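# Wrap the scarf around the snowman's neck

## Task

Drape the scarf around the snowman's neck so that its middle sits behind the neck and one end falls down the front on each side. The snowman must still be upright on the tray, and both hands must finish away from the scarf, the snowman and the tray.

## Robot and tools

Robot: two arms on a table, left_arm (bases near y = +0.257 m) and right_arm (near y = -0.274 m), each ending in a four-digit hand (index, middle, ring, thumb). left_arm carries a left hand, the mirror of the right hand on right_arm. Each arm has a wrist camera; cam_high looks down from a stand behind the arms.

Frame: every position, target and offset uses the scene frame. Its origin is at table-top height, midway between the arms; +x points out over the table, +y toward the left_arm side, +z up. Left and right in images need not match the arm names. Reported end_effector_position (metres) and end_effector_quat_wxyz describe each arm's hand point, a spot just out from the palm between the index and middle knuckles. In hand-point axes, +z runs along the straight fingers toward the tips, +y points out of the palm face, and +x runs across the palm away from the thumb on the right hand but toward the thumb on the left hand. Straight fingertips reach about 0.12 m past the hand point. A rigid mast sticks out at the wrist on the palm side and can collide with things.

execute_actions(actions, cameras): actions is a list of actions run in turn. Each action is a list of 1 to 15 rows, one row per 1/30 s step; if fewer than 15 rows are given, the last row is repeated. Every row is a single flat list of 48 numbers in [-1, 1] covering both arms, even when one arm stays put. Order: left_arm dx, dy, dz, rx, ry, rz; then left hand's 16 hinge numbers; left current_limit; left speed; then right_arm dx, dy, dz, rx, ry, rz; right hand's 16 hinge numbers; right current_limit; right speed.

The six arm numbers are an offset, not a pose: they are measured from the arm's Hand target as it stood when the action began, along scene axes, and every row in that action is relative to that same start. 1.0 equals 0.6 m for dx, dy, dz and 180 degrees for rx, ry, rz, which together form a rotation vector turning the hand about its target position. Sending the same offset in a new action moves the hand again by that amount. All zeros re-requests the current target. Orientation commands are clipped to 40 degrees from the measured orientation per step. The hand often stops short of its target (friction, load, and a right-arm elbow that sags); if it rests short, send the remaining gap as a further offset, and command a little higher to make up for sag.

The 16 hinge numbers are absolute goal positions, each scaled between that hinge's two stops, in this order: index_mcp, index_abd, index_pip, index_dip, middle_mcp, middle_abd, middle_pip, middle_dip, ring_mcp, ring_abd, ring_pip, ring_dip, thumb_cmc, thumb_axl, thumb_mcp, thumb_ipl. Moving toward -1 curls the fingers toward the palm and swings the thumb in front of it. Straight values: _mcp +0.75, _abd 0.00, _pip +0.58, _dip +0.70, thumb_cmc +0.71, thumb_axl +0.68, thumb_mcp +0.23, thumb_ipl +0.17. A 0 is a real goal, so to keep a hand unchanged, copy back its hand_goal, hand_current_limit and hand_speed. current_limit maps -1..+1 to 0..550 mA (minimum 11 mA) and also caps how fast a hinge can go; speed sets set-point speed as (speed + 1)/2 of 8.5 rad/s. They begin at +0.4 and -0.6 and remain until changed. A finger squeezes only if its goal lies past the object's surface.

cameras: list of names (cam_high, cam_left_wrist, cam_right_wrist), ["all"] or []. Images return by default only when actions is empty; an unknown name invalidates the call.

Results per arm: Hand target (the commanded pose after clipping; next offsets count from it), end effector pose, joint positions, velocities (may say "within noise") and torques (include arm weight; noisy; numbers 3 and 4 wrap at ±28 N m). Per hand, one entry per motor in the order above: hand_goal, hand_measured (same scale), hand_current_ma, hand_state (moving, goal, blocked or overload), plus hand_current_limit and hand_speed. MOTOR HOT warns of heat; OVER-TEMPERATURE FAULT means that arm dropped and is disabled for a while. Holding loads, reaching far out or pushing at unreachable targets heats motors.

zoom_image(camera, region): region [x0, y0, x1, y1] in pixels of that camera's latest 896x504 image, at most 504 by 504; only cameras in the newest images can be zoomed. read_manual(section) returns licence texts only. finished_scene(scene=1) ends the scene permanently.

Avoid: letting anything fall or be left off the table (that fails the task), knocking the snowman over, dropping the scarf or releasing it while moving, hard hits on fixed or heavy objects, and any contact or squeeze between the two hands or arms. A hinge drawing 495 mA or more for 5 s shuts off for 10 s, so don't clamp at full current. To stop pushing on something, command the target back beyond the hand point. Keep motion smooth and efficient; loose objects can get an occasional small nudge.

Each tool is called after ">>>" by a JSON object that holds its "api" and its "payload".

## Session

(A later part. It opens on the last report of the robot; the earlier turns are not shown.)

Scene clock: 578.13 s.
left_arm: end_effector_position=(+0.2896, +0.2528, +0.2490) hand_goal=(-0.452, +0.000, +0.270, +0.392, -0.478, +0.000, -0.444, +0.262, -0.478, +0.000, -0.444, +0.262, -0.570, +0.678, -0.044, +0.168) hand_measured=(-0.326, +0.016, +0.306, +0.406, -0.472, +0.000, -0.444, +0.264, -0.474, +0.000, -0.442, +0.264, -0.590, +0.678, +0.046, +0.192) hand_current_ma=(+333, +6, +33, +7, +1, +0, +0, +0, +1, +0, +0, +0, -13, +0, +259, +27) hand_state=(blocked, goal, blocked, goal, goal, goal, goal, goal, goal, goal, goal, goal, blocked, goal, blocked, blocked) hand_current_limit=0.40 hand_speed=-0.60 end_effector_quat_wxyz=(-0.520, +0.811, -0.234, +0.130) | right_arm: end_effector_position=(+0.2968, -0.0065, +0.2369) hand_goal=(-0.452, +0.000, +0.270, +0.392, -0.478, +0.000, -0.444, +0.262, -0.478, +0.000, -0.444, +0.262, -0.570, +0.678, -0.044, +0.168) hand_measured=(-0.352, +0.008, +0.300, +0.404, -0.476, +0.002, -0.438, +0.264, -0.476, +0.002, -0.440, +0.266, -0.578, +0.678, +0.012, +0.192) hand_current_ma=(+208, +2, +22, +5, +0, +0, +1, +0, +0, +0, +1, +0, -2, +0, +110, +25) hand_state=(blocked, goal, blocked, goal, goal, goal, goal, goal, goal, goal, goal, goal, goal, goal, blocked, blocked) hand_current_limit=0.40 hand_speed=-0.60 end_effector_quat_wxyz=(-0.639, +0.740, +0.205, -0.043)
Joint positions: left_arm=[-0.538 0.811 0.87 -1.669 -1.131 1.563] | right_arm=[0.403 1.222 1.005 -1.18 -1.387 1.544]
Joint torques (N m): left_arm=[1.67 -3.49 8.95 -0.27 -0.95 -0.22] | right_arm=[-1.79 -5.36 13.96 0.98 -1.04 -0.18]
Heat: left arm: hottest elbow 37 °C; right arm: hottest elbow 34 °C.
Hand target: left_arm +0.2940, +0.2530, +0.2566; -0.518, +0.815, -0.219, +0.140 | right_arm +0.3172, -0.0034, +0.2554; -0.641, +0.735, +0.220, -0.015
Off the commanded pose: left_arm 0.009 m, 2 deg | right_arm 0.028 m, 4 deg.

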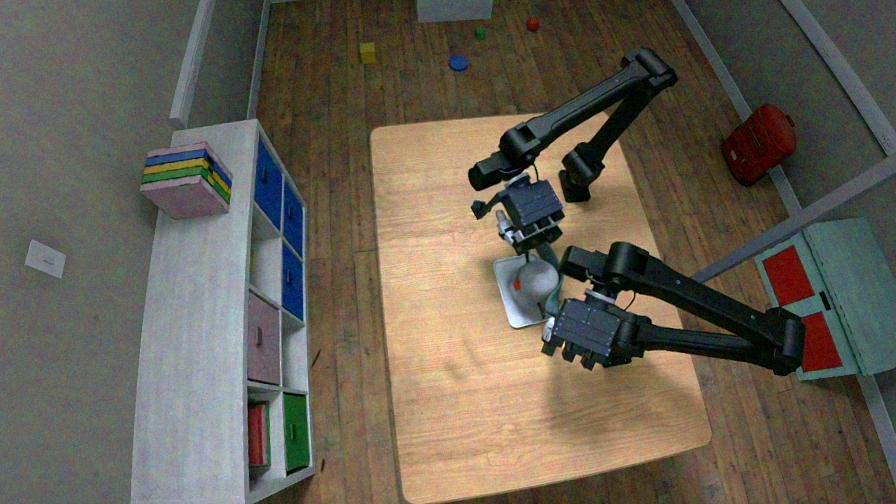

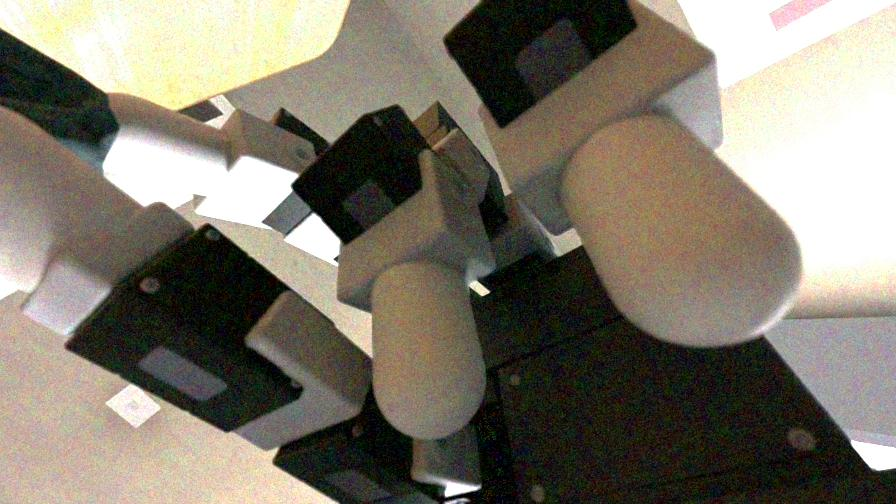

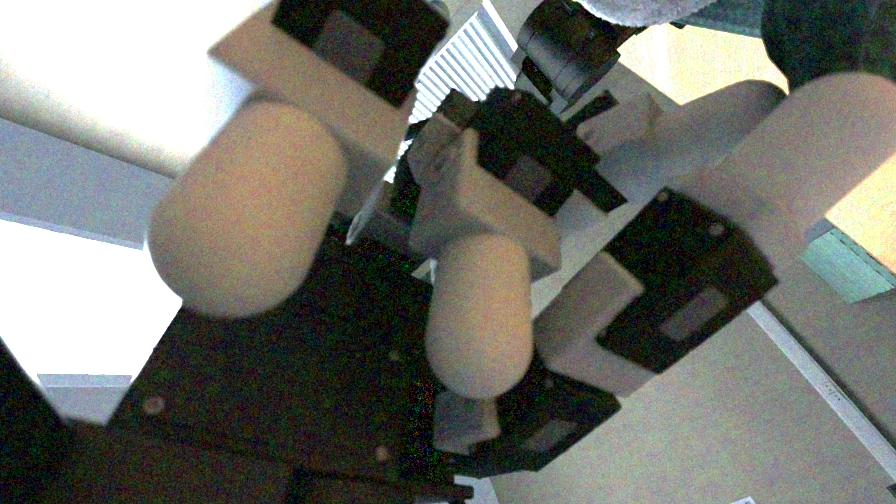

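>>> {"api": "execute_actions", "payload": {"actions": [[[0.0238,-0.008,-0.0083,0,0,0.01,-0.452,0,0.27,0.391,-0.479,0,-0.445,0.261,-0.479,0,-0.445,0.261,-0.571,0.677,-0.045,0.168,0.4,-0.6,0.028,0.013,-0.021,0,0,0,-0.452,0,0.27,0.391,-0.479,0,-0.445,0.261,-0.479,0,-0.445,0.261,-0.571,0.677,-0.045,0.168,0.4,-0.6]],[[0.0238,-0.008,-0.0083,0,0,0.01,-0.452,0,0.27,0.391,-0.479,0,-0.445,0.261,-0.479,0,-0.445,0.261,-0.571,0.677,-0.045,0.168,0.4,-0.6,0.028,0.013,-0.021,0,0,0,-0.452,0,0.27,0.391,-0.479,0,-0.445,0.261,-0.479,0,-0.445,0.261,-0.571,0.677,-0.045,0.168,0.4,-0.6]]], "cameras": ["cam_high"]}}

>>> {"api": "zoom_image", "payload": {"camera": "cam_high", "region": [480, 190, 640, 340]}}

Scene clock: 598.33 s.
left_arm: end_effector_position=(+0.3097, +0.2464, +0.2262) hand_goal=(-0.452, +0.000, +0.270, +0.392, -0.478, +0.000, -0.444, +0.262, -0.478, +0.000, -0.444, +0.262, -0.570, +0.678, -0.044, +0.168) hand_measured=(-0.326, +0.016, +0.306, +0.406, -0.472, +0.000, -0.444, +0.264, -0.474, +0.000, -0.442, +0.264, -0.590, +0.678, +0.046, +0.192) hand_current_ma=(+333, +6, +33, +7, +1, +0, +0, +0, +1, +0, +0, +0, -13, +0, +259, +27) hand_state=(blocked, goal, blocked, goal, goal, goal, goal, goal, goal, goal, goal, goal, blocked, goal, blocked, blocked) hand_current_limit=0.40 hand_speed=-0.60 end_effector_quat_wxyz=(-0.529, +0.813, -0.220, +0.101) | right_arm: end_effector_position=(+0.3330, +0.0077, +0.2125) hand_goal=(-0.452, +0.000, +0.270, +0.392, -0.478, +0.000, -0.444, +0.262, -0.478, +0.000, -0.444, +0.262, -0.570, +0.678, -0.044, +0.168) hand_measured=(-0.352, +0.008, +0.300, +0.404, -0.476, +0.002, -0.438, +0.264, -0.476, +0.002, -0.440, +0.266, -0.578, +0.678, +0.012, +0.192) hand_current_ma=(+208, +2, +22, +5, +0, +0, +1, +0, +0, +0, +1, +0, -2, +0, +110, +25) hand_state=(blocked, goal, blocked, goal, goal, goal, goal, goal, goal, goal, goal, goal, goal, goal, blocked, blocked) hand_current_limit=0.40 hand_speed=-0.60 end_effector_quat_wxyz=(-0.640, +0.739, +0.207, -0.037)
Joint positions: left_arm=[-0.521 0.937 0.87 -1.665 -1.131 1.469] | right_arm=[0.403 1.334 1.036 -1.069 -1.388 1.563]
Joint torques (N m): left_arm=[2.2 -4.89 11.47 -0.42 -0.86 -0.21] | right_arm=[-1.2 -7.12 13.45 1.17 -0.97 -0.03]
Heat: left arm: hottest elbow 37 °C; right arm: hottest elbow 35 °C.
Hand target: left_arm +0.3226, +0.2434, +0.2466; -0.522, +0.821, -0.194, +0.124 | right_arm +0.3507, +0.0122, +0.2303; -0.641, +0.735, +0.219, -0.015
Off the commanded pose: left_arm 0.024 m, 4 deg | right_arm 0.026 m, 3 deg.
Images, in order (width x height): cam_high 896x504.

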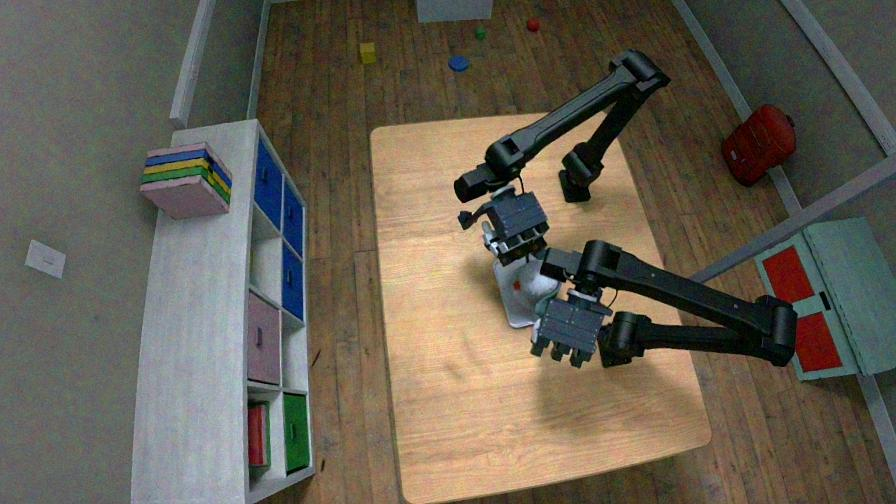

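Scaled by 3.150 from the camera's 896x504 image, which has a finer 1280x720 frame.

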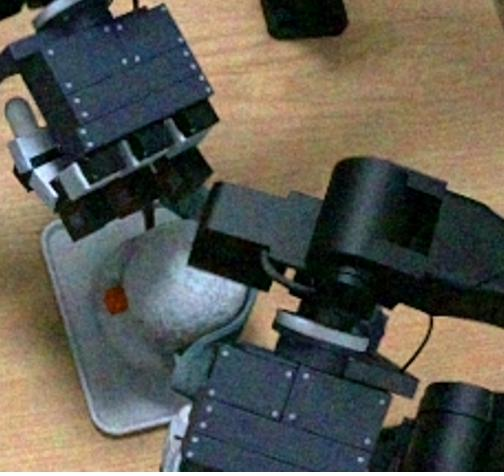

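>>> {"api": "execute_actions", "payload": {"actions": [[[0.024,-0.012,0.01,0,0,0.01,-0.452,0,0.27,0.391,-0.479,0,-0.445,0.261,-0.479,0,-0.445,0.261,-0.571,0.677,-0.045,0.168,0.4,-0.6,0.028,0.013,-0.018,0,0,0,-0.452,0,0.27,0.391,-0.479,0,-0.445,0.261,-0.479,0,-0.445,0.261,-0.571,0.677,-0.045,0.168,0.4,-0.6]],[[0.024,-0.012,0,0,0,0.01,-0.452,0,0.27,0.391,-0.479,0,-0.445,0.261,-0.479,0,-0.445,0.261,-0.571,0.677,-0.045,0.168,0.4,-0.6,0.028,0.013,-0.018,0,0,0,-0.452,0,0.27,0.391,-0.479,0,-0.445,0.261,-0.479,0,-0.445,0.261,-0.571,0.677,-0.045,0.168,0.4,-0.6]]], "cameras": ["all"]}}

>>> {"api": "zoom_image", "payload": {"camera": "cam_high", "region": [470, 200, 600, 350]}}

Scene clock: 604.07 s.
left_arm: end_effector_position=(+0.3375, +0.2322, +0.2307) hand_goal=(-0.452, +0.000, +0.270, +0.392, -0.478, +0.000, -0.444, +0.262, -0.478, +0.000, -0.444, +0.262, -0.570, +0.678, -0.044, +0.168) hand_measured=(-0.326, +0.016, +0.306, +0.406, -0.472, +0.000, -0.444, +0.264, -0.474, +0.000, -0.442, +0.264, -0.590, +0.678, +0.046, +0.192) hand_current_ma=(+333, +6, +33, +7, +1, +0, +0, +0, +1, +0, +0, +0, -13, +0, +259, +27) hand_state=(blocked, goal, blocked, goal, goal, goal, goal, goal, goal, goal, goal, goal, blocked, goal, blocked, blocked) hand_current_limit=0.40 hand_speed=-0.60 end_effector_quat_wxyz=(-0.528, +0.820, -0.199, +0.091) | right_arm: end_effector_position=(+0.3673, +0.0209, +0.1923) hand_goal=(-0.452, +0.000, +0.270, +0.392, -0.478, +0.000, -0.444, +0.262, -0.478, +0.000, -0.444, +0.262, -0.570, +0.678, -0.044, +0.168) hand_measured=(-0.352, +0.008, +0.300, +0.404, -0.476, +0.002, -0.438, +0.264, -0.476, +0.002, -0.440, +0.266, -0.578, +0.678, +0.012, +0.192) hand_current_ma=(+208, +2, +22, +5, +0, +0, +1, +0, +0, +0, +1, +0, -2, +0, +110, +25) hand_state=(blocked, goal, blocked, goal, goal, goal, goal, goal, goal, goal, goal, goal, goal, goal, blocked, blocked) hand_current_limit=0.40 hand_speed=-0.60 end_effector_quat_wxyz=(-0.640, +0.740, +0.205, -0.035)
Joint positions: left_arm=[-0.513 1.056 0.954 -1.701 -1.119 1.38] | right_arm=[0.403 1.439 1.082 -0.975 -1.386 1.598]
Joint torques (N m): left_arm=[2.02 -6.48 11.81 -0.84 -0.79 -0.21] | right_arm=[-0.73 -8.41 13.27 1.24 -0.95 -0.05]
Heat: left arm: hottest elbow 37 °C; right arm: hottest elbow 35 °C.
Hand target: left_arm +0.3514, +0.2290, +0.2525; -0.526, +0.827, -0.168, +0.107 | right_arm +0.3843, +0.0278, +0.2088; -0.641, +0.735, +0.219, -0.015
Off the commanded pose: left_arm 0.026 m, 4 deg | right_arm 0.025 m, 3 deg.
joint sent to its limit (left arm) — joint 4 (wrist pitch), lower limit. The joint targets still meet the commanded pose.

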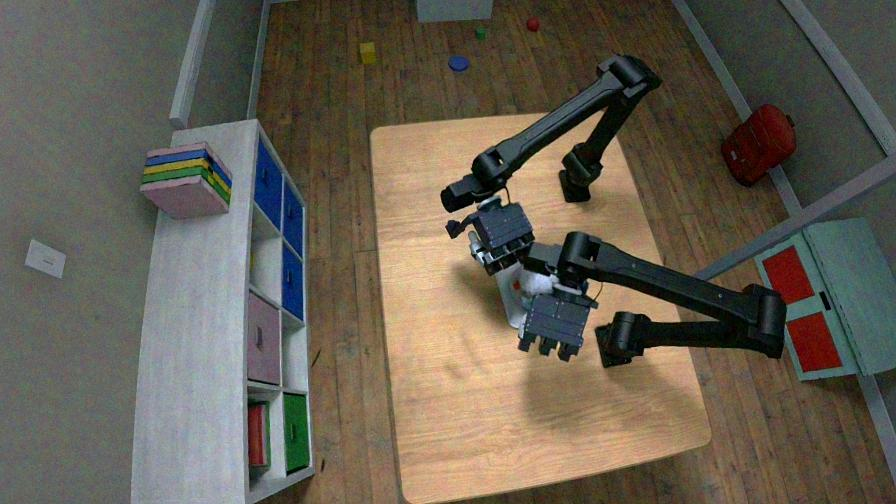

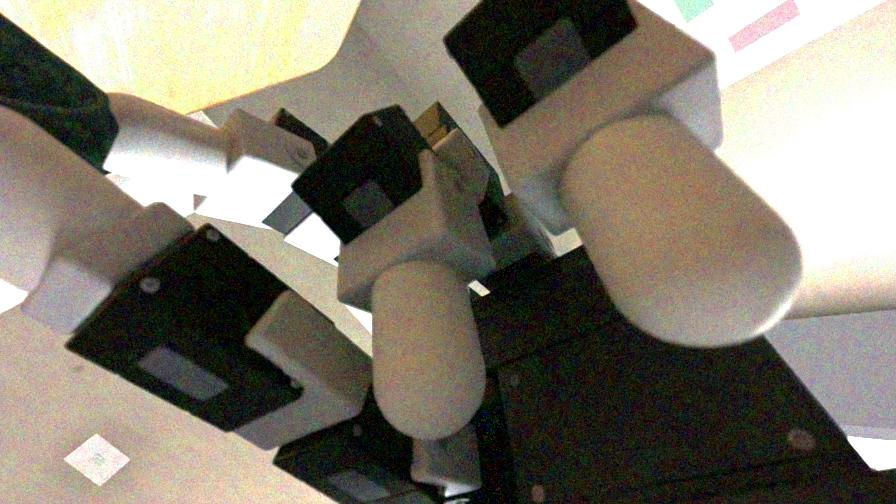

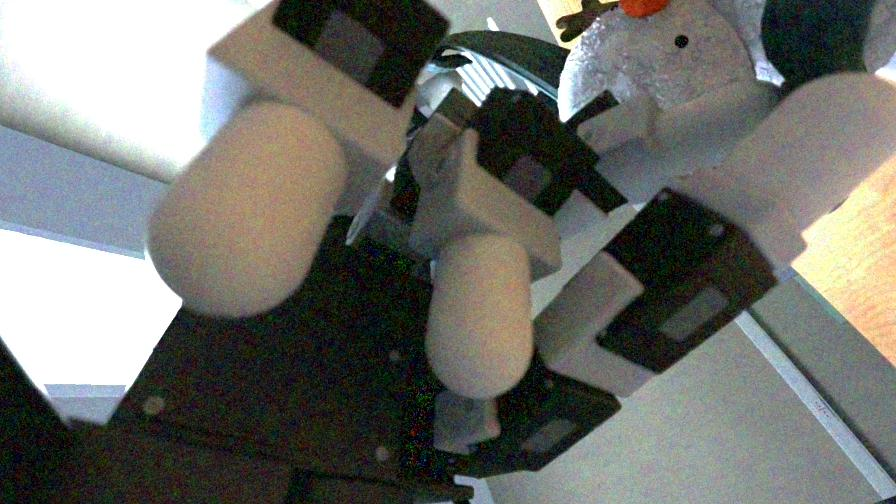

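Scaled by 3.360 from the camera's 896x504 image, which has a finer 1280x720 frame.

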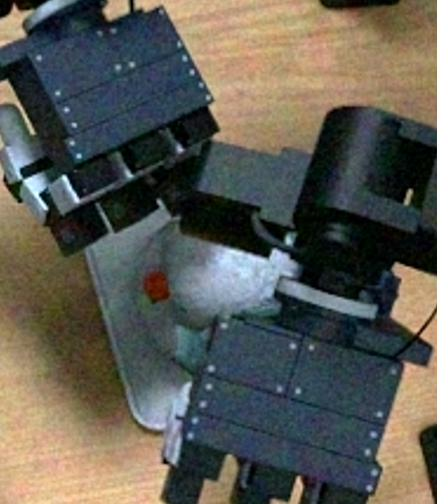

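>>> {"api": "zoom_image", "payload": {"camera": "cam_right_wrist", "region": [400, 0, 896, 260]}}

Scaled by 1.016 from the camera's 896x504 image, which has a finer 1280x720 frame.

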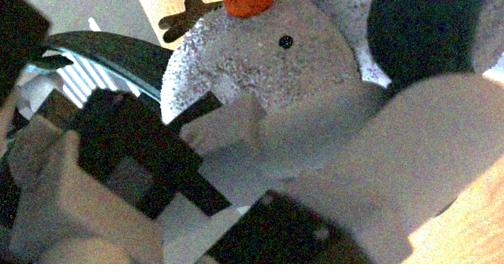

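>>> {"api": "zoom_image", "payload": {"camera": "cam_high", "region": [500, 250, 580, 330]}}

Scaled by 6.300 from the camera's 896x504 image, which has a finer 1280x720 frame.

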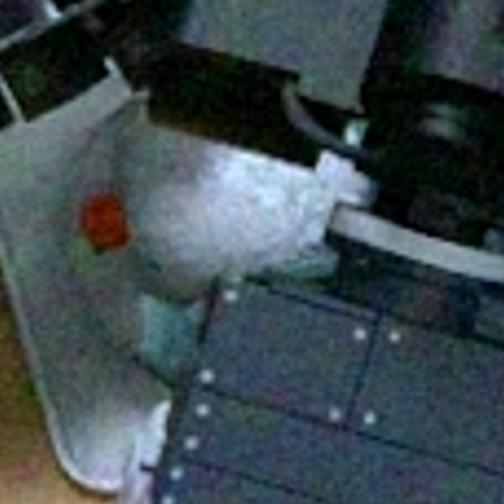

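>>> {"api": "execute_actions", "payload": {"actions": [[[0.0206,-0.0128,-0.0128,0.0148,0.0304,-0.023,-0.452,0,0.27,0.391,-0.479,0,-0.445,0.261,-0.479,0,-0.445,0.261,-0.571,0.677,-0.045,0.168,0.4,-0.6,0.002,0.006,-0.023,0,0,0,-0.452,0,0.27,0.391,-0.479,0,-0.445,0.261,-0.479,0,-0.445,0.261,-0.571,0.677,-0.045,0.168,0.4,-0.6]],[[0.0206,-0.0128,-0.0128,0.0148,0.0304,-0.023,-0.452,0,0.27,0.391,-0.479,0,-0.445,0.261,-0.479,0,-0.445,0.261,-0.571,0.677,-0.045,0.168,0.4,-0.6,0.002,0.006,-0.023,0,0,0,-0.452,0,0.27,0.391,-0.479,0,-0.445,0.261,-0.479,0,-0.445,0.261,-0.571,0.677,-0.045,0.168,0.4,-0.6]]], "cameras": ["all"]}}

>>> {"api": "zoom_image", "payload": {"camera": "cam_high", "region": [470, 230, 600, 340]}}

>>> {"api": "zoom_image", "payload": {"camera": "cam_right_wrist", "region": [400, 0, 896, 260]}}

Scene clock: 646.97 s.
left_arm: end_effector_position=(+0.3625, +0.2178, +0.2167) hand_goal=(-0.452, +0.000, +0.270, +0.392, -0.478, +0.000, -0.444, +0.262, -0.478, +0.000, -0.444, +0.262, -0.570, +0.678, -0.044, +0.168) hand_measured=(-0.326, +0.016, +0.306, +0.408, -0.472, +0.000, -0.444, +0.264, -0.474, +0.000, -0.442, +0.264, -0.590, +0.678, +0.046, +0.192) hand_current_ma=(+333, +6, +33, +8, +1, +0, +0, +0, +1, +0, +0, +0, -14, +0, +259, +27) hand_state=(blocked, goal, blocked, goal, goal, goal, goal, goal, goal, goal, goal, goal, blocked, goal, blocked, blocked) hand_current_limit=0.40 hand_speed=-0.60 end_effector_quat_wxyz=(-0.542, +0.785, -0.297, +0.036) | right_arm: end_effector_position=(+0.3880, +0.0304, +0.1862) hand_goal=(-0.452, +0.000, +0.270, +0.392, -0.478, +0.000, -0.444, +0.262, -0.478, +0.000, -0.444, +0.262, -0.570, +0.678, -0.044, +0.168) hand_measured=(-0.352, +0.008, +0.300, +0.404, -0.476, +0.002, -0.438, +0.264, -0.476, +0.002, -0.440, +0.266, -0.578, +0.678, +0.012, +0.192) hand_current_ma=(+208, +2, +22, +5, +0, +0, +1, +0, +0, +0, +1, +0, -2, +0, +110, +25) hand_state=(blocked, goal, blocked, goal, goal, goal, goal, goal, goal, goal, goal, goal, goal, goal, blocked, blocked) hand_current_limit=0.40 hand_speed=-0.60 end_effector_quat_wxyz=(-0.642, +0.735, +0.217, -0.011)
Joint positions: left_arm=[-0.513 1.185 1.01 -1.595 -1.139 1.647] | right_arm=[0.407 1.463 1.082 -0.827 -1.382 1.669]
Joint torques (N m): left_arm=[2.2 -9 11.45 -0.35 -0.75 0.11] | right_arm=[-0.03 -8.29 8.92 1.46 -0.89 -0.06]
Heat: left arm: hottest elbow 38 °C; right arm: hottest elbow 36 °C.
Hand target: left_arm +0.3761, +0.2136, +0.2372; -0.536, +0.794, -0.281, +0.058 | right_arm +0.3867, +0.0351, +0.1811; -0.642, +0.735, +0.220, -0.015
Off the commanded pose: left_arm 0.025 m, 3 deg | right_arm 0.007 m, 1 deg.

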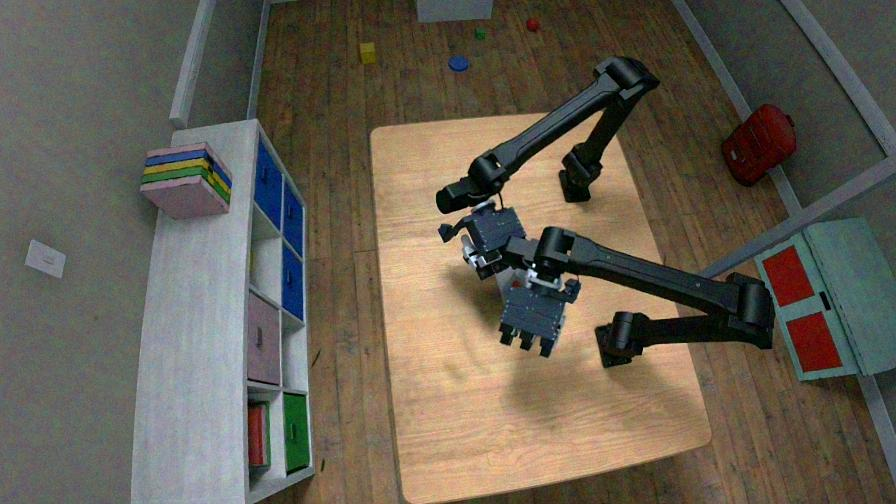

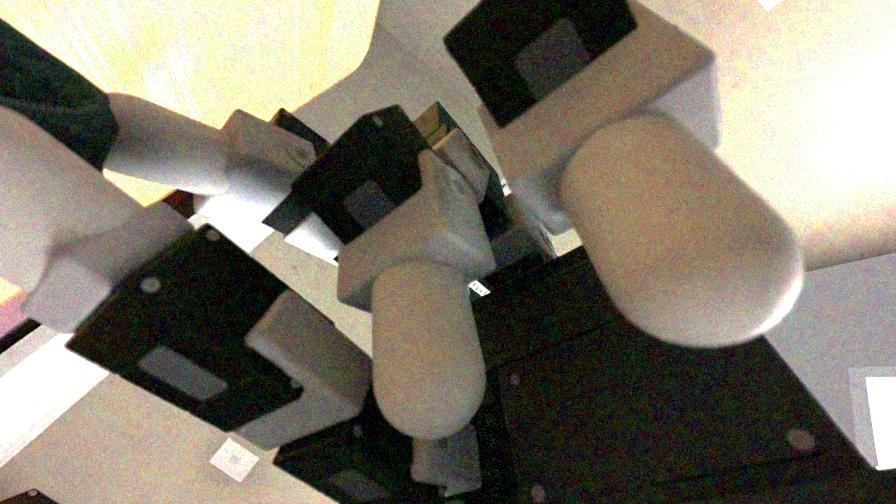

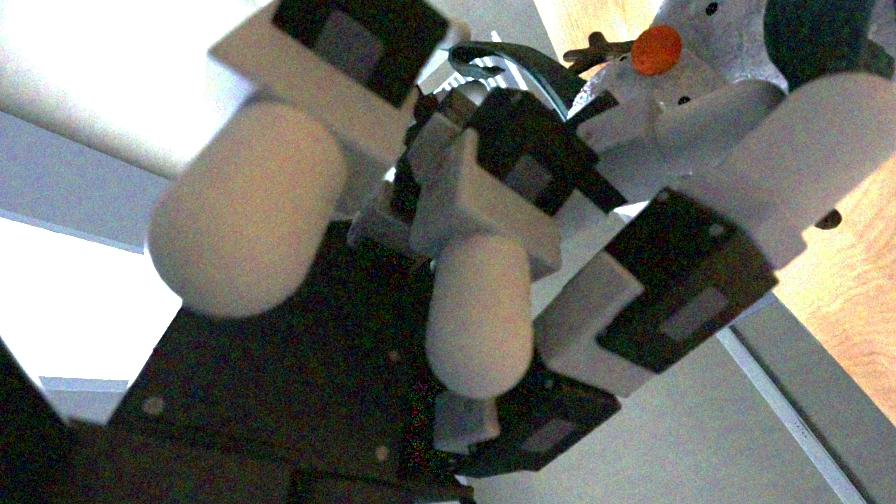

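Scaled by 3.877 from the camera's 896x504 image, which has a finer 1280x720 frame.

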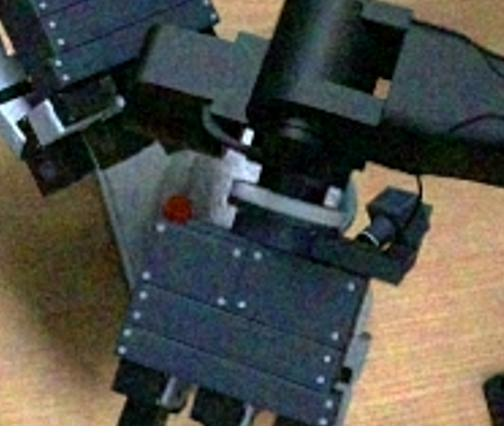

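Scaled by 1.016 from the camera's 896x504 image, which has a finer 1280x720 frame.

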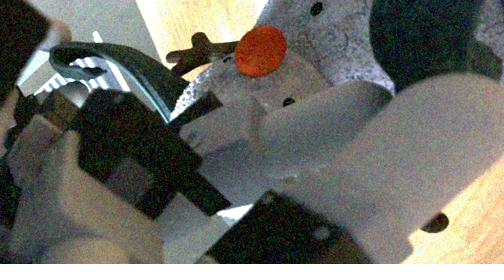

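>>> {"api": "execute_actions", "payload": {"actions": [[[0,0,0,0,0,0,-0.452,0,0.27,0.391,-0.479,0,-0.445,0.261,-0.479,0,-0.445,0.261,-0.571,0.677,-0.045,0.168,0.4,-0.6,-0.003,0.0045,-0.034,0,0,0,-0.452,0,0.27,0.391,-0.479,0,-0.445,0.261,-0.479,0,-0.445,0.261,-0.571,0.677,-0.045,0.168,0.4,-0.6]],[[0,0,0,0,0,0,-0.452,0,0.27,0.391,-0.479,0,-0.445,0.261,-0.479,0,-0.445,0.261,-0.571,0.677,-0.045,0.168,0.4,-0.6,-0.003,0.0045,-0.034,0,0,0,-0.452,0,0.27,0.391,-0.479,0,-0.445,0.261,-0.479,0,-0.445,0.261,-0.571,0.677,-0.045,0.168,0.4,-0.6]],[[0,0,0,0,0,0,-0.452,0,0.27,0.391,-0.479,0,-0.445,0.261,-0.479,0,-0.445,0.261,-0.571,0.677,-0.045,0.168,0.4,-0.6,-0.003,0.0045,-0.034,0,0,0,-0.452,0,0.27,0.391,-0.479,0,-0.445,0.261,-0.479,0,-0.445,0.261,-0.571,0.677,-0.045,0.168,0.4,-0.6]]], "cameras": ["all"]}}

>>> {"api": "zoom_image", "payload": {"camera": "cam_right_wrist", "region": [400, 0, 896, 260]}}

Scene clock: 661.17 s.
left_arm: end_effector_position=(+0.3622, +0.2178, +0.2167) hand_goal=(-0.452, +0.000, +0.270, +0.392, -0.478, +0.000, -0.444, +0.262, -0.478, +0.000, -0.444, +0.262, -0.570, +0.678, -0.044, +0.168) hand_measured=(-0.326, +0.016, +0.306, +0.408, -0.472, +0.000, -0.444, +0.264, -0.474, +0.000, -0.442, +0.264, -0.590, +0.678, +0.046, +0.192) hand_current_ma=(+333, +6, +33, +8, +1, +0, +0, +0, +1, +0, +0, +0, -14, +0, +259, +27) hand_state=(blocked, goal, blocked, goal, goal, goal, goal, goal, goal, goal, goal, goal, blocked, goal, blocked, blocked) hand_current_limit=0.40 hand_speed=-0.60 end_effector_quat_wxyz=(-0.542, +0.785, -0.298, +0.035) | right_arm: end_effector_position=(+0.3846, +0.0381, +0.1244) hand_goal=(-0.452, +0.000, +0.270, +0.392, -0.478, +0.000, -0.444, +0.262, -0.478, +0.000, -0.444, +0.262, -0.570, +0.678, -0.044, +0.168) hand_measured=(-0.352, +0.010, +0.300, +0.404, -0.476, +0.002, -0.438, +0.264, -0.476, +0.002, -0.440, +0.266, -0.578, +0.678, +0.012, +0.192) hand_current_ma=(+207, +2, +22, +5, +0, +0, +1, +0, +0, +0, +1, +0, -2, +0, +110, +25) hand_state=(blocked, goal, blocked, goal, goal, goal, goal, goal, goal, goal, goal, goal, goal, goal, blocked, blocked) hand_current_limit=0.40 hand_speed=-0.60 end_effector_quat_wxyz=(-0.642, +0.736, +0.216, -0.010)
Joint positions: left_arm=[-0.513 1.185 1.01 -1.595 -1.139 1.65] | right_arm=[0.427 1.527 0.963 -0.543 -1.373 1.773]
Joint torques (N m): left_arm=[1.9 -9 11.34 -0.29 -0.75 0.1] | right_arm=[0.15 -8.7 8.17 1.62 -0.86 -0.08]
Heat: left arm: hottest elbow 39 °C; right arm: hottest elbow 35 °C.
Hand target: left_arm +0.3761, +0.2136, +0.2372; -0.536, +0.794, -0.281, +0.058 | right_arm +0.3812, +0.0432, +0.1199; -0.641, +0.735, +0.220, -0.015
Off the commanded pose: left_arm 0.025 m, 3 deg | right_arm 0.007 m, 1 deg.

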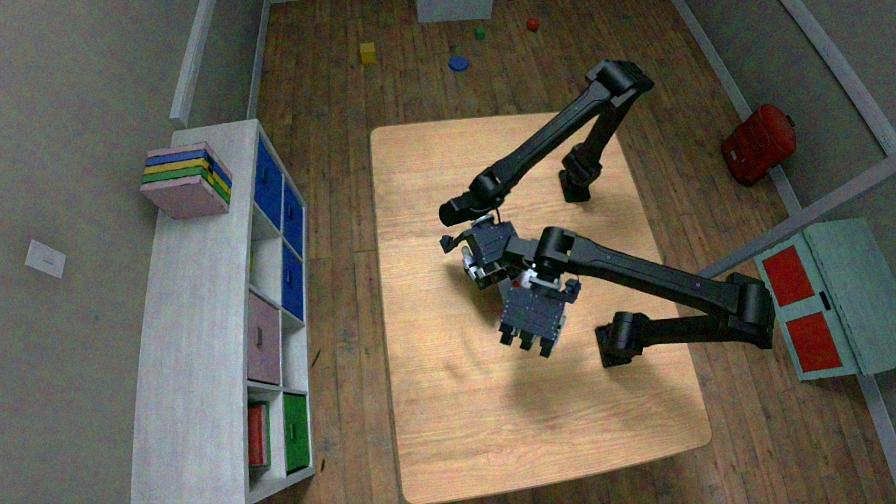

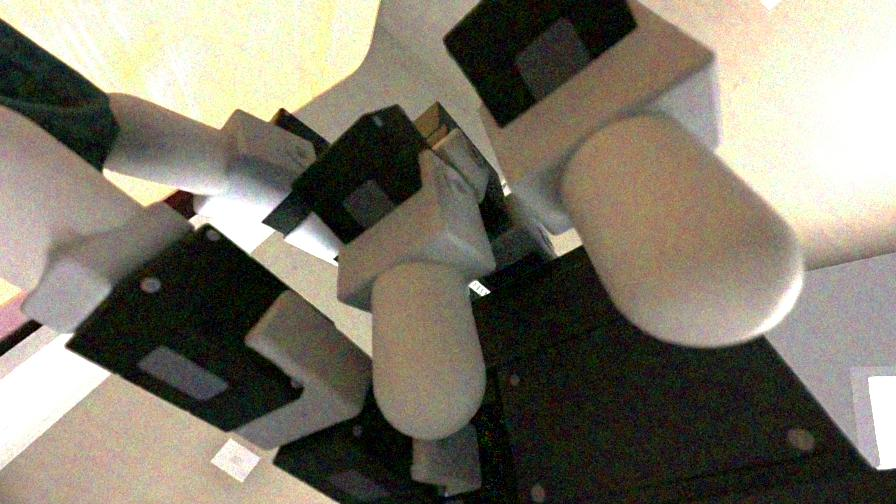

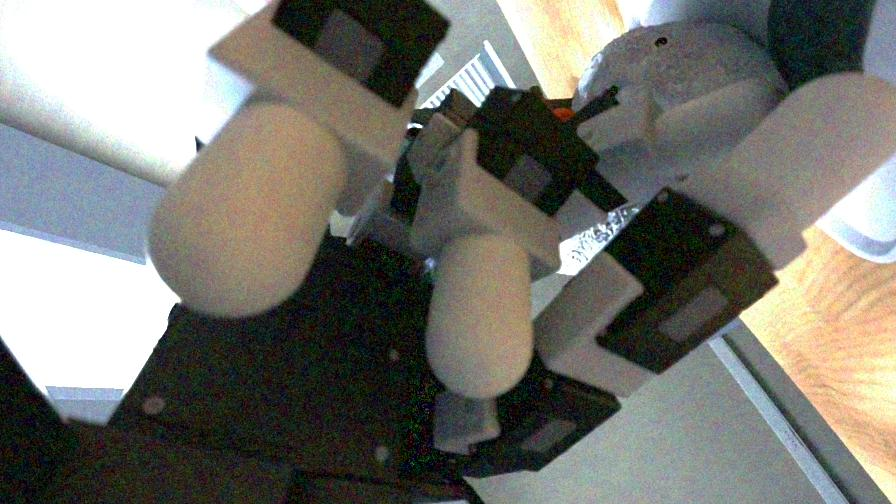

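Scaled by 1.016 from the camera's 896x504 image, which has a finer 1280x720 frame.

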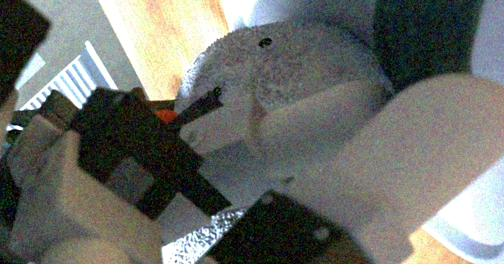

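>>> {"api": "execute_actions", "payload": {"actions": [[[0,0,0,0,0,0,-0.452,0,0.27,0.391,-0.479,0,-0.445,0.261,-0.479,0,-0.445,0.261,-0.571,0.677,-0.045,0.168,0.4,-0.6,-0.008,0,-0.03,0,0,0,-0.452,0,0.27,0.391,-0.479,0,-0.445,0.261,-0.479,0,-0.445,0.261,-0.571,0.677,-0.045,0.168,0.4,-0.6]],[[0,0,0,0,0,0,-0.452,0,0.27,0.391,-0.479,0,-0.445,0.261,-0.479,0,-0.445,0.261,-0.571,0.677,-0.045,0.168,0.4,-0.6,-0.008,0,-0.025,0,0,0,-0.452,0,0.27,0.391,-0.479,0,-0.445,0.261,-0.479,0,-0.445,0.261,-0.571,0.677,-0.045,0.168,0.4,-0.6]],[[0,0,0,0,0,0,-0.452,0,0.27,0.391,-0.479,0,-0.445,0.261,-0.479,0,-0.445,0.261,-0.571,0.677,-0.045,0.168,0.4,-0.6,0,0,0,0,0,0,-0.356,0,0.27,0.391,-0.479,0,-0.445,0.261,-0.479,0,-0.445,0.261,-0.571,0.677,0.022,0.168,0.4,-0.6]],[[0,0,0,0,0,0,-0.452,0,0.27,0.391,-0.479,0,-0.445,0.261,-0.479,0,-0.445,0.261,-0.571,0.677,-0.045,0.168,0.4,-0.6,0,0,0,0,0,0,-0.274,0,0.226,0.348,-0.479,0,-0.445,0.261,-0.479,0,-0.445,0.261,-0.571,0.677,0.08,0.168,0.4,-0.6]],[[0,0,0,0,0,0,-0.452,0,0.27,0.391,-0.479,0,-0.445,0.261,-0.479,0,-0.445,0.261,-0.571,0.677,-0.045,0.168,0.4,-0.6,0,0,0,0,0,0,-0.178,0,0.182,0.304,-0.479,0,-0.445,0.261,-0.479,0,-0.445,0.261,-0.571,0.677,0.135,0.168,0.4,-0.6]]], "cameras": ["cam_high", "cam_right_wrist"]}}

>>> {"api": "zoom_image", "payload": {"camera": "cam_right_wrist", "region": [400, 0, 896, 260]}}

Scene clock: 670.80 s.
left_arm: end_effector_position=(+0.3619, +0.2178, +0.2165) hand_goal=(-0.452, +0.000, +0.270, +0.392, -0.478, +0.000, -0.444, +0.262, -0.478, +0.000, -0.444, +0.262, -0.570, +0.678, -0.044, +0.168) hand_measured=(-0.326, +0.016, +0.306, +0.408, -0.472, +0.000, -0.444, +0.264, -0.474, +0.000, -0.442, +0.264, -0.590, +0.678, +0.046, +0.192) hand_current_ma=(+333, +6, +33, +8, +1, +0, +0, +0, +1, +0, +0, +0, -14, +0, +259, +27) hand_state=(blocked, goal, blocked, goal, goal, goal, goal, goal, goal, goal, goal, goal, blocked, goal, blocked, blocked) hand_current_limit=0.40 hand_speed=-0.60 end_effector_quat_wxyz=(-0.541, +0.785, -0.300, +0.034) | right_arm: end_effector_position=(+0.3789, +0.0382, +0.0960) hand_goal=(-0.178, +0.000, +0.182, +0.304, -0.478, +0.000, -0.444, +0.262, -0.478, +0.000, -0.444, +0.262, -0.570, +0.678, +0.136, +0.168) hand_measured=(-0.194, +0.006, +0.186, +0.308, -0.476, +0.002, -0.438, +0.264, -0.476, +0.002, -0.440, +0.266, -0.570, +0.678, +0.134, +0.170) hand_current_ma=(-8, +1, +1, +0, +0, +0, +1, +0, +0, +0, +1, +0, +0, +0, +0, +0) hand_state=(goal, goal, goal, goal, goal, goal, goal, goal, goal, goal, goal, goal, goal, goal, goal, goal) hand_current_limit=0.40 hand_speed=-0.60 end_effector_quat_wxyz=(-0.642, +0.735, +0.219, -0.004)
Joint positions: left_arm=[-0.513 1.185 1.01 -1.595 -1.138 1.653] | right_arm=[0.432 1.551 0.896 -0.4 -1.367 1.812]
Joint torques (N m): left_arm=[1.96 -8.88 11.38 -0.31 -0.79 0.09] | right_arm=[0.38 -8.06 7.23 1.61 -0.91 -0.08]
Heat: left arm: hottest elbow 39 °C; right arm: hottest elbow 35 °C.
Hand target: left_arm +0.3761, +0.2136, +0.2372; -0.536, +0.794, -0.281, +0.058 | right_arm +0.3716, +0.0432, +0.0870; -0.642, +0.735, +0.220, -0.015
Off the commanded pose: left_arm 0.025 m, 4 deg | right_arm 0.013 m, 1 deg.
Images, in order (width x height): cam_high 896x504, cam_right_wrist 896x504.

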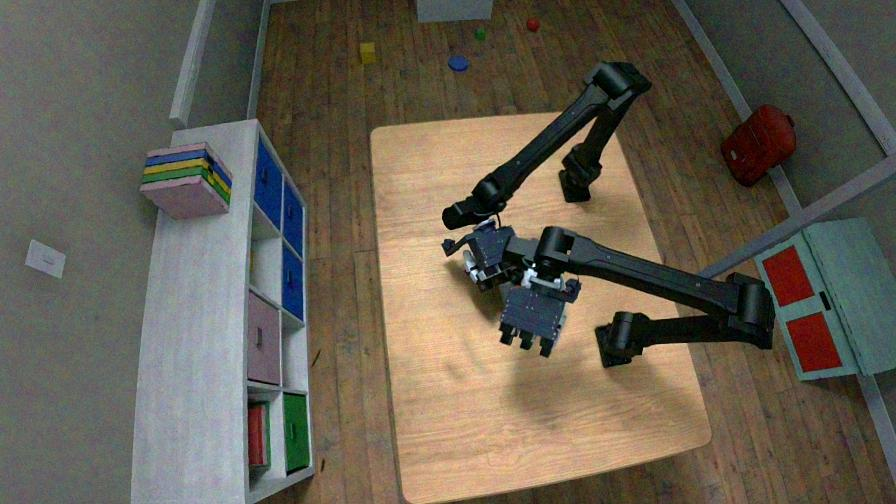

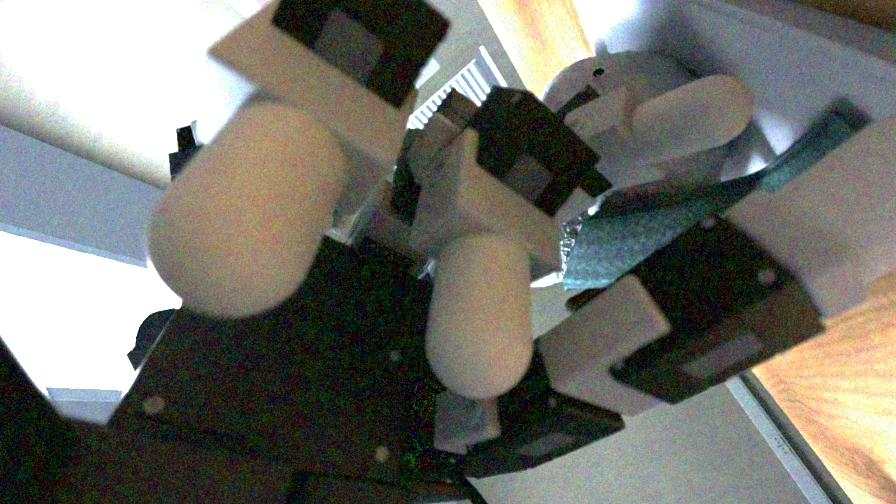

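Scaled by 1.016 from the camera's 896x504 image, which has a finer 1280x720 frame.

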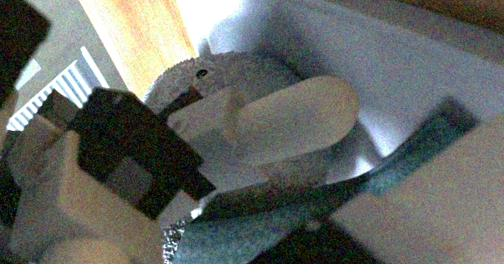

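>>> {"api": "execute_actions", "payload": {"actions": [[[0,0,0,0,0,0,-0.452,0,0.27,0.391,-0.479,0,-0.445,0.261,-0.479,0,-0.445,0.261,-0.571,0.677,-0.045,0.168,0.4,-0.6,0.04,-0.005,0.03,0,0,0,-0.15,0,0.182,0.304,-0.479,0,-0.445,0.261,-0.479,0,-0.445,0.261,-0.571,0.677,0.18,0.168,0.4,-0.6]],[[0,0,0,0,0,0,-0.452,0,0.27,0.391,-0.479,0,-0.445,0.261,-0.479,0,-0.445,0.261,-0.571,0.677,-0.045,0.168,0.4,-0.6,0.06,-0.02,0.06,0,0,0,-0.15,0,0.182,0.304,-0.479,0,-0.445,0.261,-0.479,0,-0.445,0.261,-0.571,0.677,0.18,0.168,0.4,-0.6]],[[0,0,0,0,0,0,-0.452,0,0.27,0.391,-0.479,0,-0.445,0.261,-0.479,0,-0.445,0.261,-0.571,0.677,-0.045,0.168,0.4,-0.6,0.05,-0.08,0.08,0,0,0,-0.15,0,0.182,0.304,-0.479,0,-0.445,0.261,-0.479,0,-0.445,0.261,-0.571,0.677,0.18,0.168,0.4,-0.6]],[[0,0,0,0,0,0,-0.452,0,0.27,0.391,-0.479,0,-0.445,0.261,-0.479,0,-0.445,0.261,-0.571,0.677,-0.045,0.168,0.4,-0.6,0,-0.1,0.08,0,0,0,-0.15,0,0.182,0.304,-0.479,0,-0.445,0.261,-0.479,0,-0.445,0.261,-0.571,0.677,0.18,0.168,0.4,-0.6]],[[0,0,0,0,0,0,-0.452,0,0.27,0.391,-0.479,0,-0.445,0.261,-0.479,0,-0.445,0.261,-0.571,0.677,-0.045,0.168,0.4,-0.6,0,-0.1,0.03,0,0,0,-0.15,0,0.182,0.304,-0.479,0,-0.445,0.261,-0.479,0,-0.445,0.261,-0.571,0.677,0.18,0.168,0.4,-0.6]]], "cameras": ["all"]}}

>>> {"api": "zoom_image", "payload": {"camera": "cam_high", "region": [470, 230, 600, 340]}}

>>> {"api": "zoom_image", "payload": {"camera": "cam_right_wrist", "region": [400, 0, 896, 260]}}

Scene clock: 683.87 s.
left_arm: end_effector_position=(+0.3619, +0.2178, +0.2165) hand_goal=(-0.452, +0.000, +0.270, +0.392, -0.478, +0.000, -0.444, +0.262, -0.478, +0.000, -0.444, +0.262, -0.570, +0.678, -0.044, +0.168) hand_measured=(-0.326, +0.016, +0.306, +0.408, -0.472, +0.000, -0.444, +0.264, -0.474, +0.000, -0.442, +0.264, -0.590, +0.678, +0.046, +0.192) hand_current_ma=(+333, +6, +33, +8, +1, +0, +0, +0, +1, +0, +0, +0, -14, +0, +259, +27) hand_state=(blocked, goal, blocked, goal, goal, goal, goal, goal, goal, goal, goal, goal, blocked, goal, blocked, blocked) hand_current_limit=0.40 hand_speed=-0.60 end_effector_quat_wxyz=(-0.541, +0.785, -0.300, +0.034) | right_arm: end_effector_position=(+0.4611, -0.1432, +0.2510) hand_goal=(-0.150, +0.000, +0.182, +0.304, -0.478, +0.000, -0.444, +0.262, -0.478, +0.000, -0.444, +0.262, -0.570, +0.678, +0.180, +0.168) hand_measured=(-0.150, +0.002, +0.186, +0.308, -0.474, +0.002, -0.438, +0.264, -0.472, +0.002, -0.440, +0.266, -0.570, +0.678, +0.178, +0.170) hand_current_ma=(+0, +0, +0, +0, +1, +0, +1, +0, +1, +0, +1, +0, +0, +0, +0, +0) hand_state=(goal, goal, goal, goal, goal, goal, goal, goal, goal, goal, goal, goal, goal, goal, goal, goal) hand_current_limit=0.40 hand_speed=-0.60 end_effector_quat_wxyz=(-0.589, +0.789, +0.154, +0.083)
Joint positions: left_arm=[-0.513 1.185 1.01 -1.595 -1.138 1.653] | right_arm=[0.013 1.516 1.371 -1.671 -1.266 0.982]
Joint torques (N m): left_arm=[1.79 -9.05 11.33 -0.24 -0.82 0.09] | right_arm=[-0.03 -9.41 10.3 -0.42 -0.95 -0.07]
Heat: left arm: hottest elbow 39 °C; right arm: hottest elbow 35 °C.
Hand target: left_arm +0.3761, +0.2136, +0.2372; -0.536, +0.794, -0.281, +0.058 | right_arm +0.4616, -0.1398, +0.2550; -0.642, +0.735, +0.220, -0.015
Off the commanded pose: left_arm 0.025 m, 4 deg | right_arm 0.005 m, 16 deg.
joint sent to its limit (right arm) — joint 4 (wrist pitch), lower limit. The joint targets are off in orientation, not in position.

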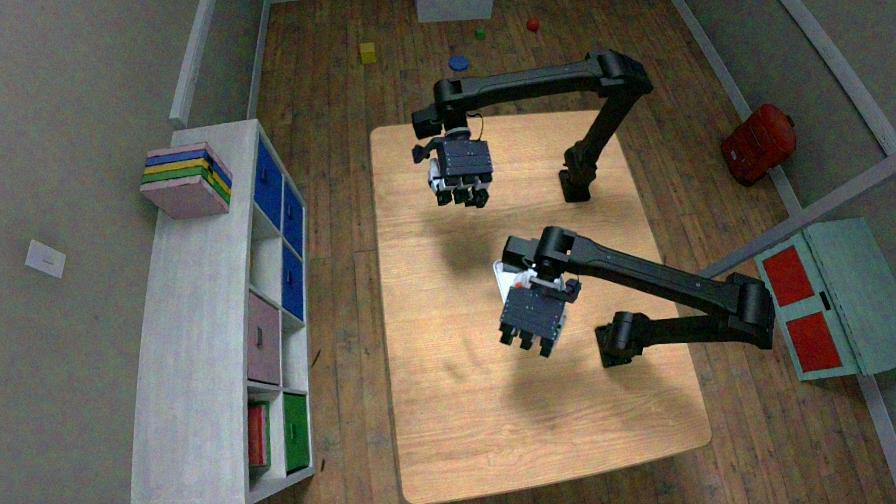

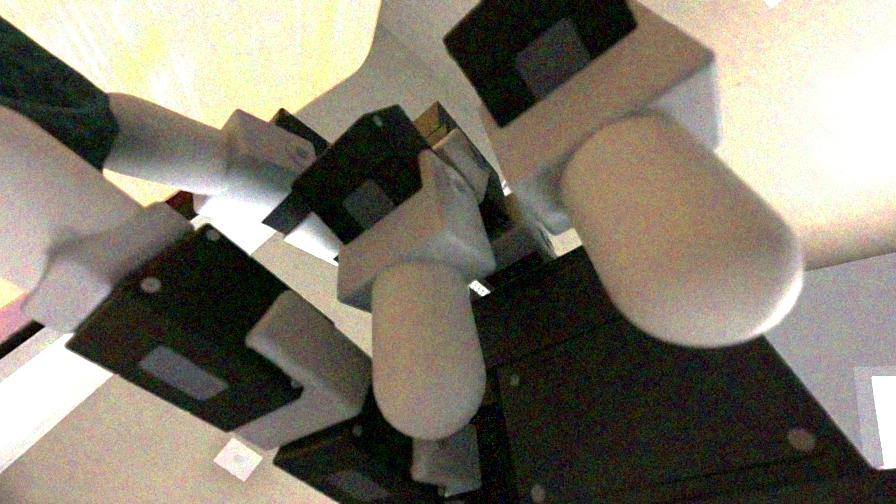

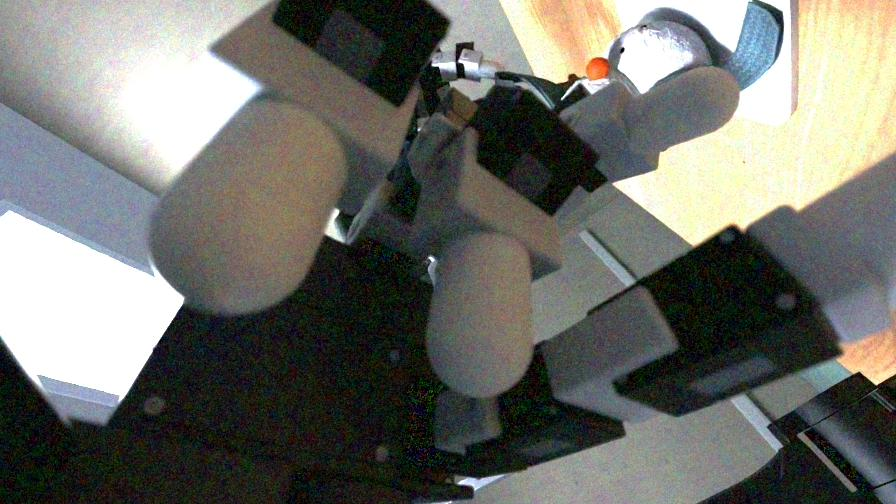

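Scaled by 3.877 from the camera's 896x504 image, which has a finer 1280x720 frame.

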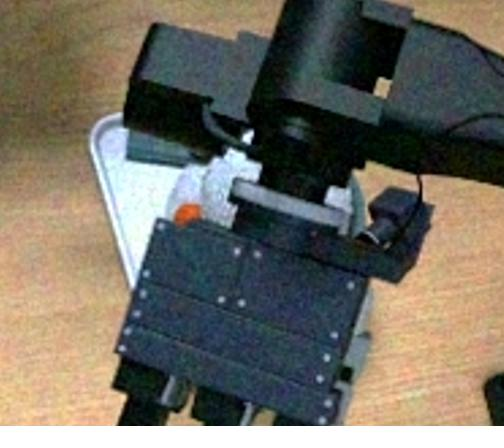

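Scaled by 1.016 from the camera's 896x504 image, which has a finer 1280x720 frame.

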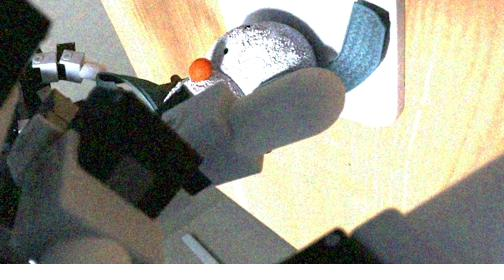

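>>> {"api": "execute_actions", "payload": {"actions": [[[0,0,0,0,0,0,-0.452,0,0.27,0.391,-0.479,0,-0.445,0.261,-0.479,0,-0.445,0.261,-0.571,0.677,-0.045,0.168,0.4,-0.6,0.03,0,-0.02,-0.017,-0.009,-0.04,-0.479,0,-0.445,0.261,-0.479,0,-0.445,0.261,-0.479,0,-0.445,0.261,0.5,0.677,0.18,0.168,0.4,-0.6]],[[0,0,0,0,0,0,-0.452,0,0.27,0.391,-0.479,0,-0.445,0.261,-0.479,0,-0.445,0.261,-0.571,0.677,-0.045,0.168,0.4,-0.6,0.03,0,-0.02,-0.034,-0.018,-0.054,-0.479,0,-0.445,0.261,-0.479,0,-0.445,0.261,-0.479,0,-0.445,0.261,0.5,0.677,0.18,0.168,0.4,-0.6]]], "cameras": ["cam_high", "cam_right_wrist"]}}

>>> {"api": "zoom_image", "payload": {"camera": "cam_right_wrist", "region": [400, 0, 896, 260]}}

Scene clock: 695.93 s.
left_arm: end_effector_position=(+0.3619, +0.2178, +0.2165) hand_goal=(-0.452, +0.000, +0.270, +0.392, -0.478, +0.000, -0.444, +0.262, -0.478, +0.000, -0.444, +0.262, -0.570, +0.678, -0.044, +0.168) hand_measured=(-0.326, +0.016, +0.306, +0.408, -0.472, +0.000, -0.444, +0.264, -0.474, +0.000, -0.442, +0.264, -0.590, +0.678, +0.046, +0.192) hand_current_ma=(+333, +6, +33, +8, +1, +0, +0, +0, +1, +0, +0, +0, -14, +0, +259, +27) hand_state=(blocked, goal, blocked, goal, goal, goal, goal, goal, goal, goal, goal, goal, blocked, goal, blocked, blocked) hand_current_limit=0.40 hand_speed=-0.60 end_effector_quat_wxyz=(-0.541, +0.785, -0.300, +0.034) | right_arm: end_effector_position=(+0.4978, -0.1465, +0.2240) hand_goal=(-0.478, +0.000, -0.444, +0.262, -0.478, +0.000, -0.444, +0.262, -0.478, +0.000, -0.444, +0.262, +0.500, +0.678, +0.180, +0.168) hand_measured=(-0.468, +0.000, -0.436, +0.266, -0.474, +0.002, -0.438, +0.264, -0.472, +0.002, -0.440, +0.266, +0.484, +0.678, +0.180, +0.170) hand_current_ma=(+4, +0, +2, +0, +1, +0, +1, +0, +1, +0, +1, +0, -8, +0, +0, +0) hand_state=(goal, goal, goal, goal, goal, goal, goal, goal, goal, goal, goal, goal, goal, goal, goal, goal) hand_current_limit=0.40 hand_speed=-0.60 end_effector_quat_wxyz=(-0.568, +0.808, +0.125, +0.089)
Joint positions: left_arm=[-0.513 1.185 1.01 -1.595 -1.138 1.653] | right_arm=[0.022 1.563 1.378 -1.415 -1.226 1.231]
Joint torques (N m): left_arm=[2.14 -9.11 11.36 -0.35 -0.81 0.09] | right_arm=[0.26 -11.52 9.48 0.73 -0.83 0]
Heat: left arm: hottest elbow 40 °C; right arm: hottest elbow 35 °C.
Hand target: left_arm +0.3761, +0.2136, +0.2372; -0.536, +0.794, -0.281, +0.058 | right_arm +0.4977, -0.1399, +0.2309; -0.566, +0.808, +0.135, +0.094
Off the commanded pose: left_arm 0.025 m, 4 deg | right_arm 0.010 m, 1 deg.
Images, in order (width x height): cam_high 896x504, cam_right_wrist 896x504.

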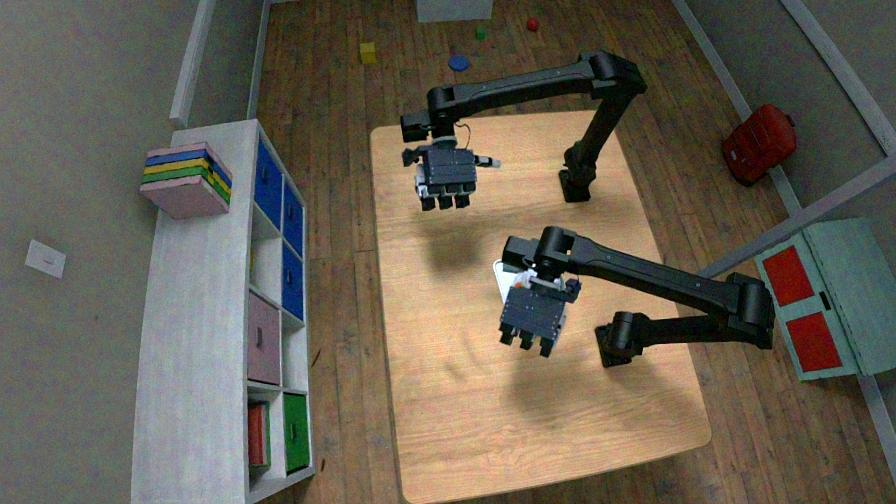

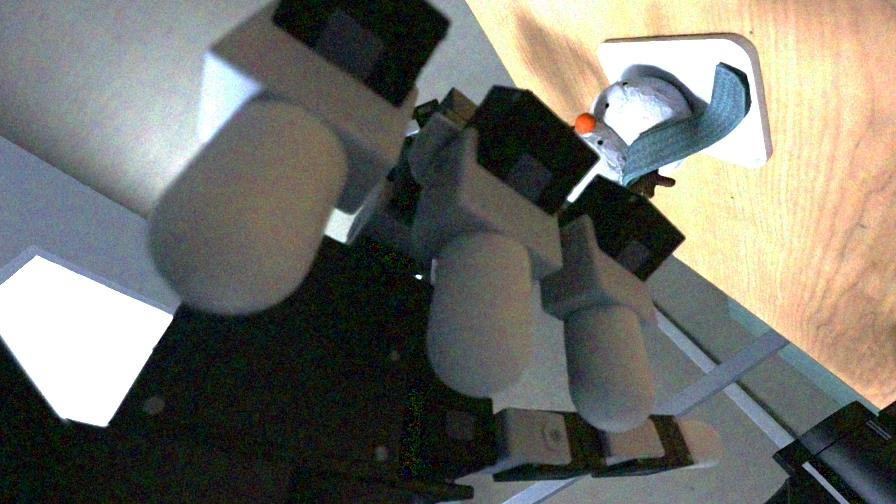

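Scaled by 1.016 from the camera's 896x504 image, which has a finer 1280x720 frame.

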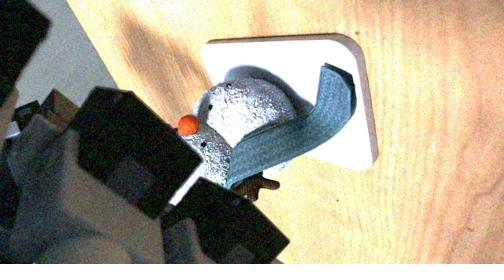

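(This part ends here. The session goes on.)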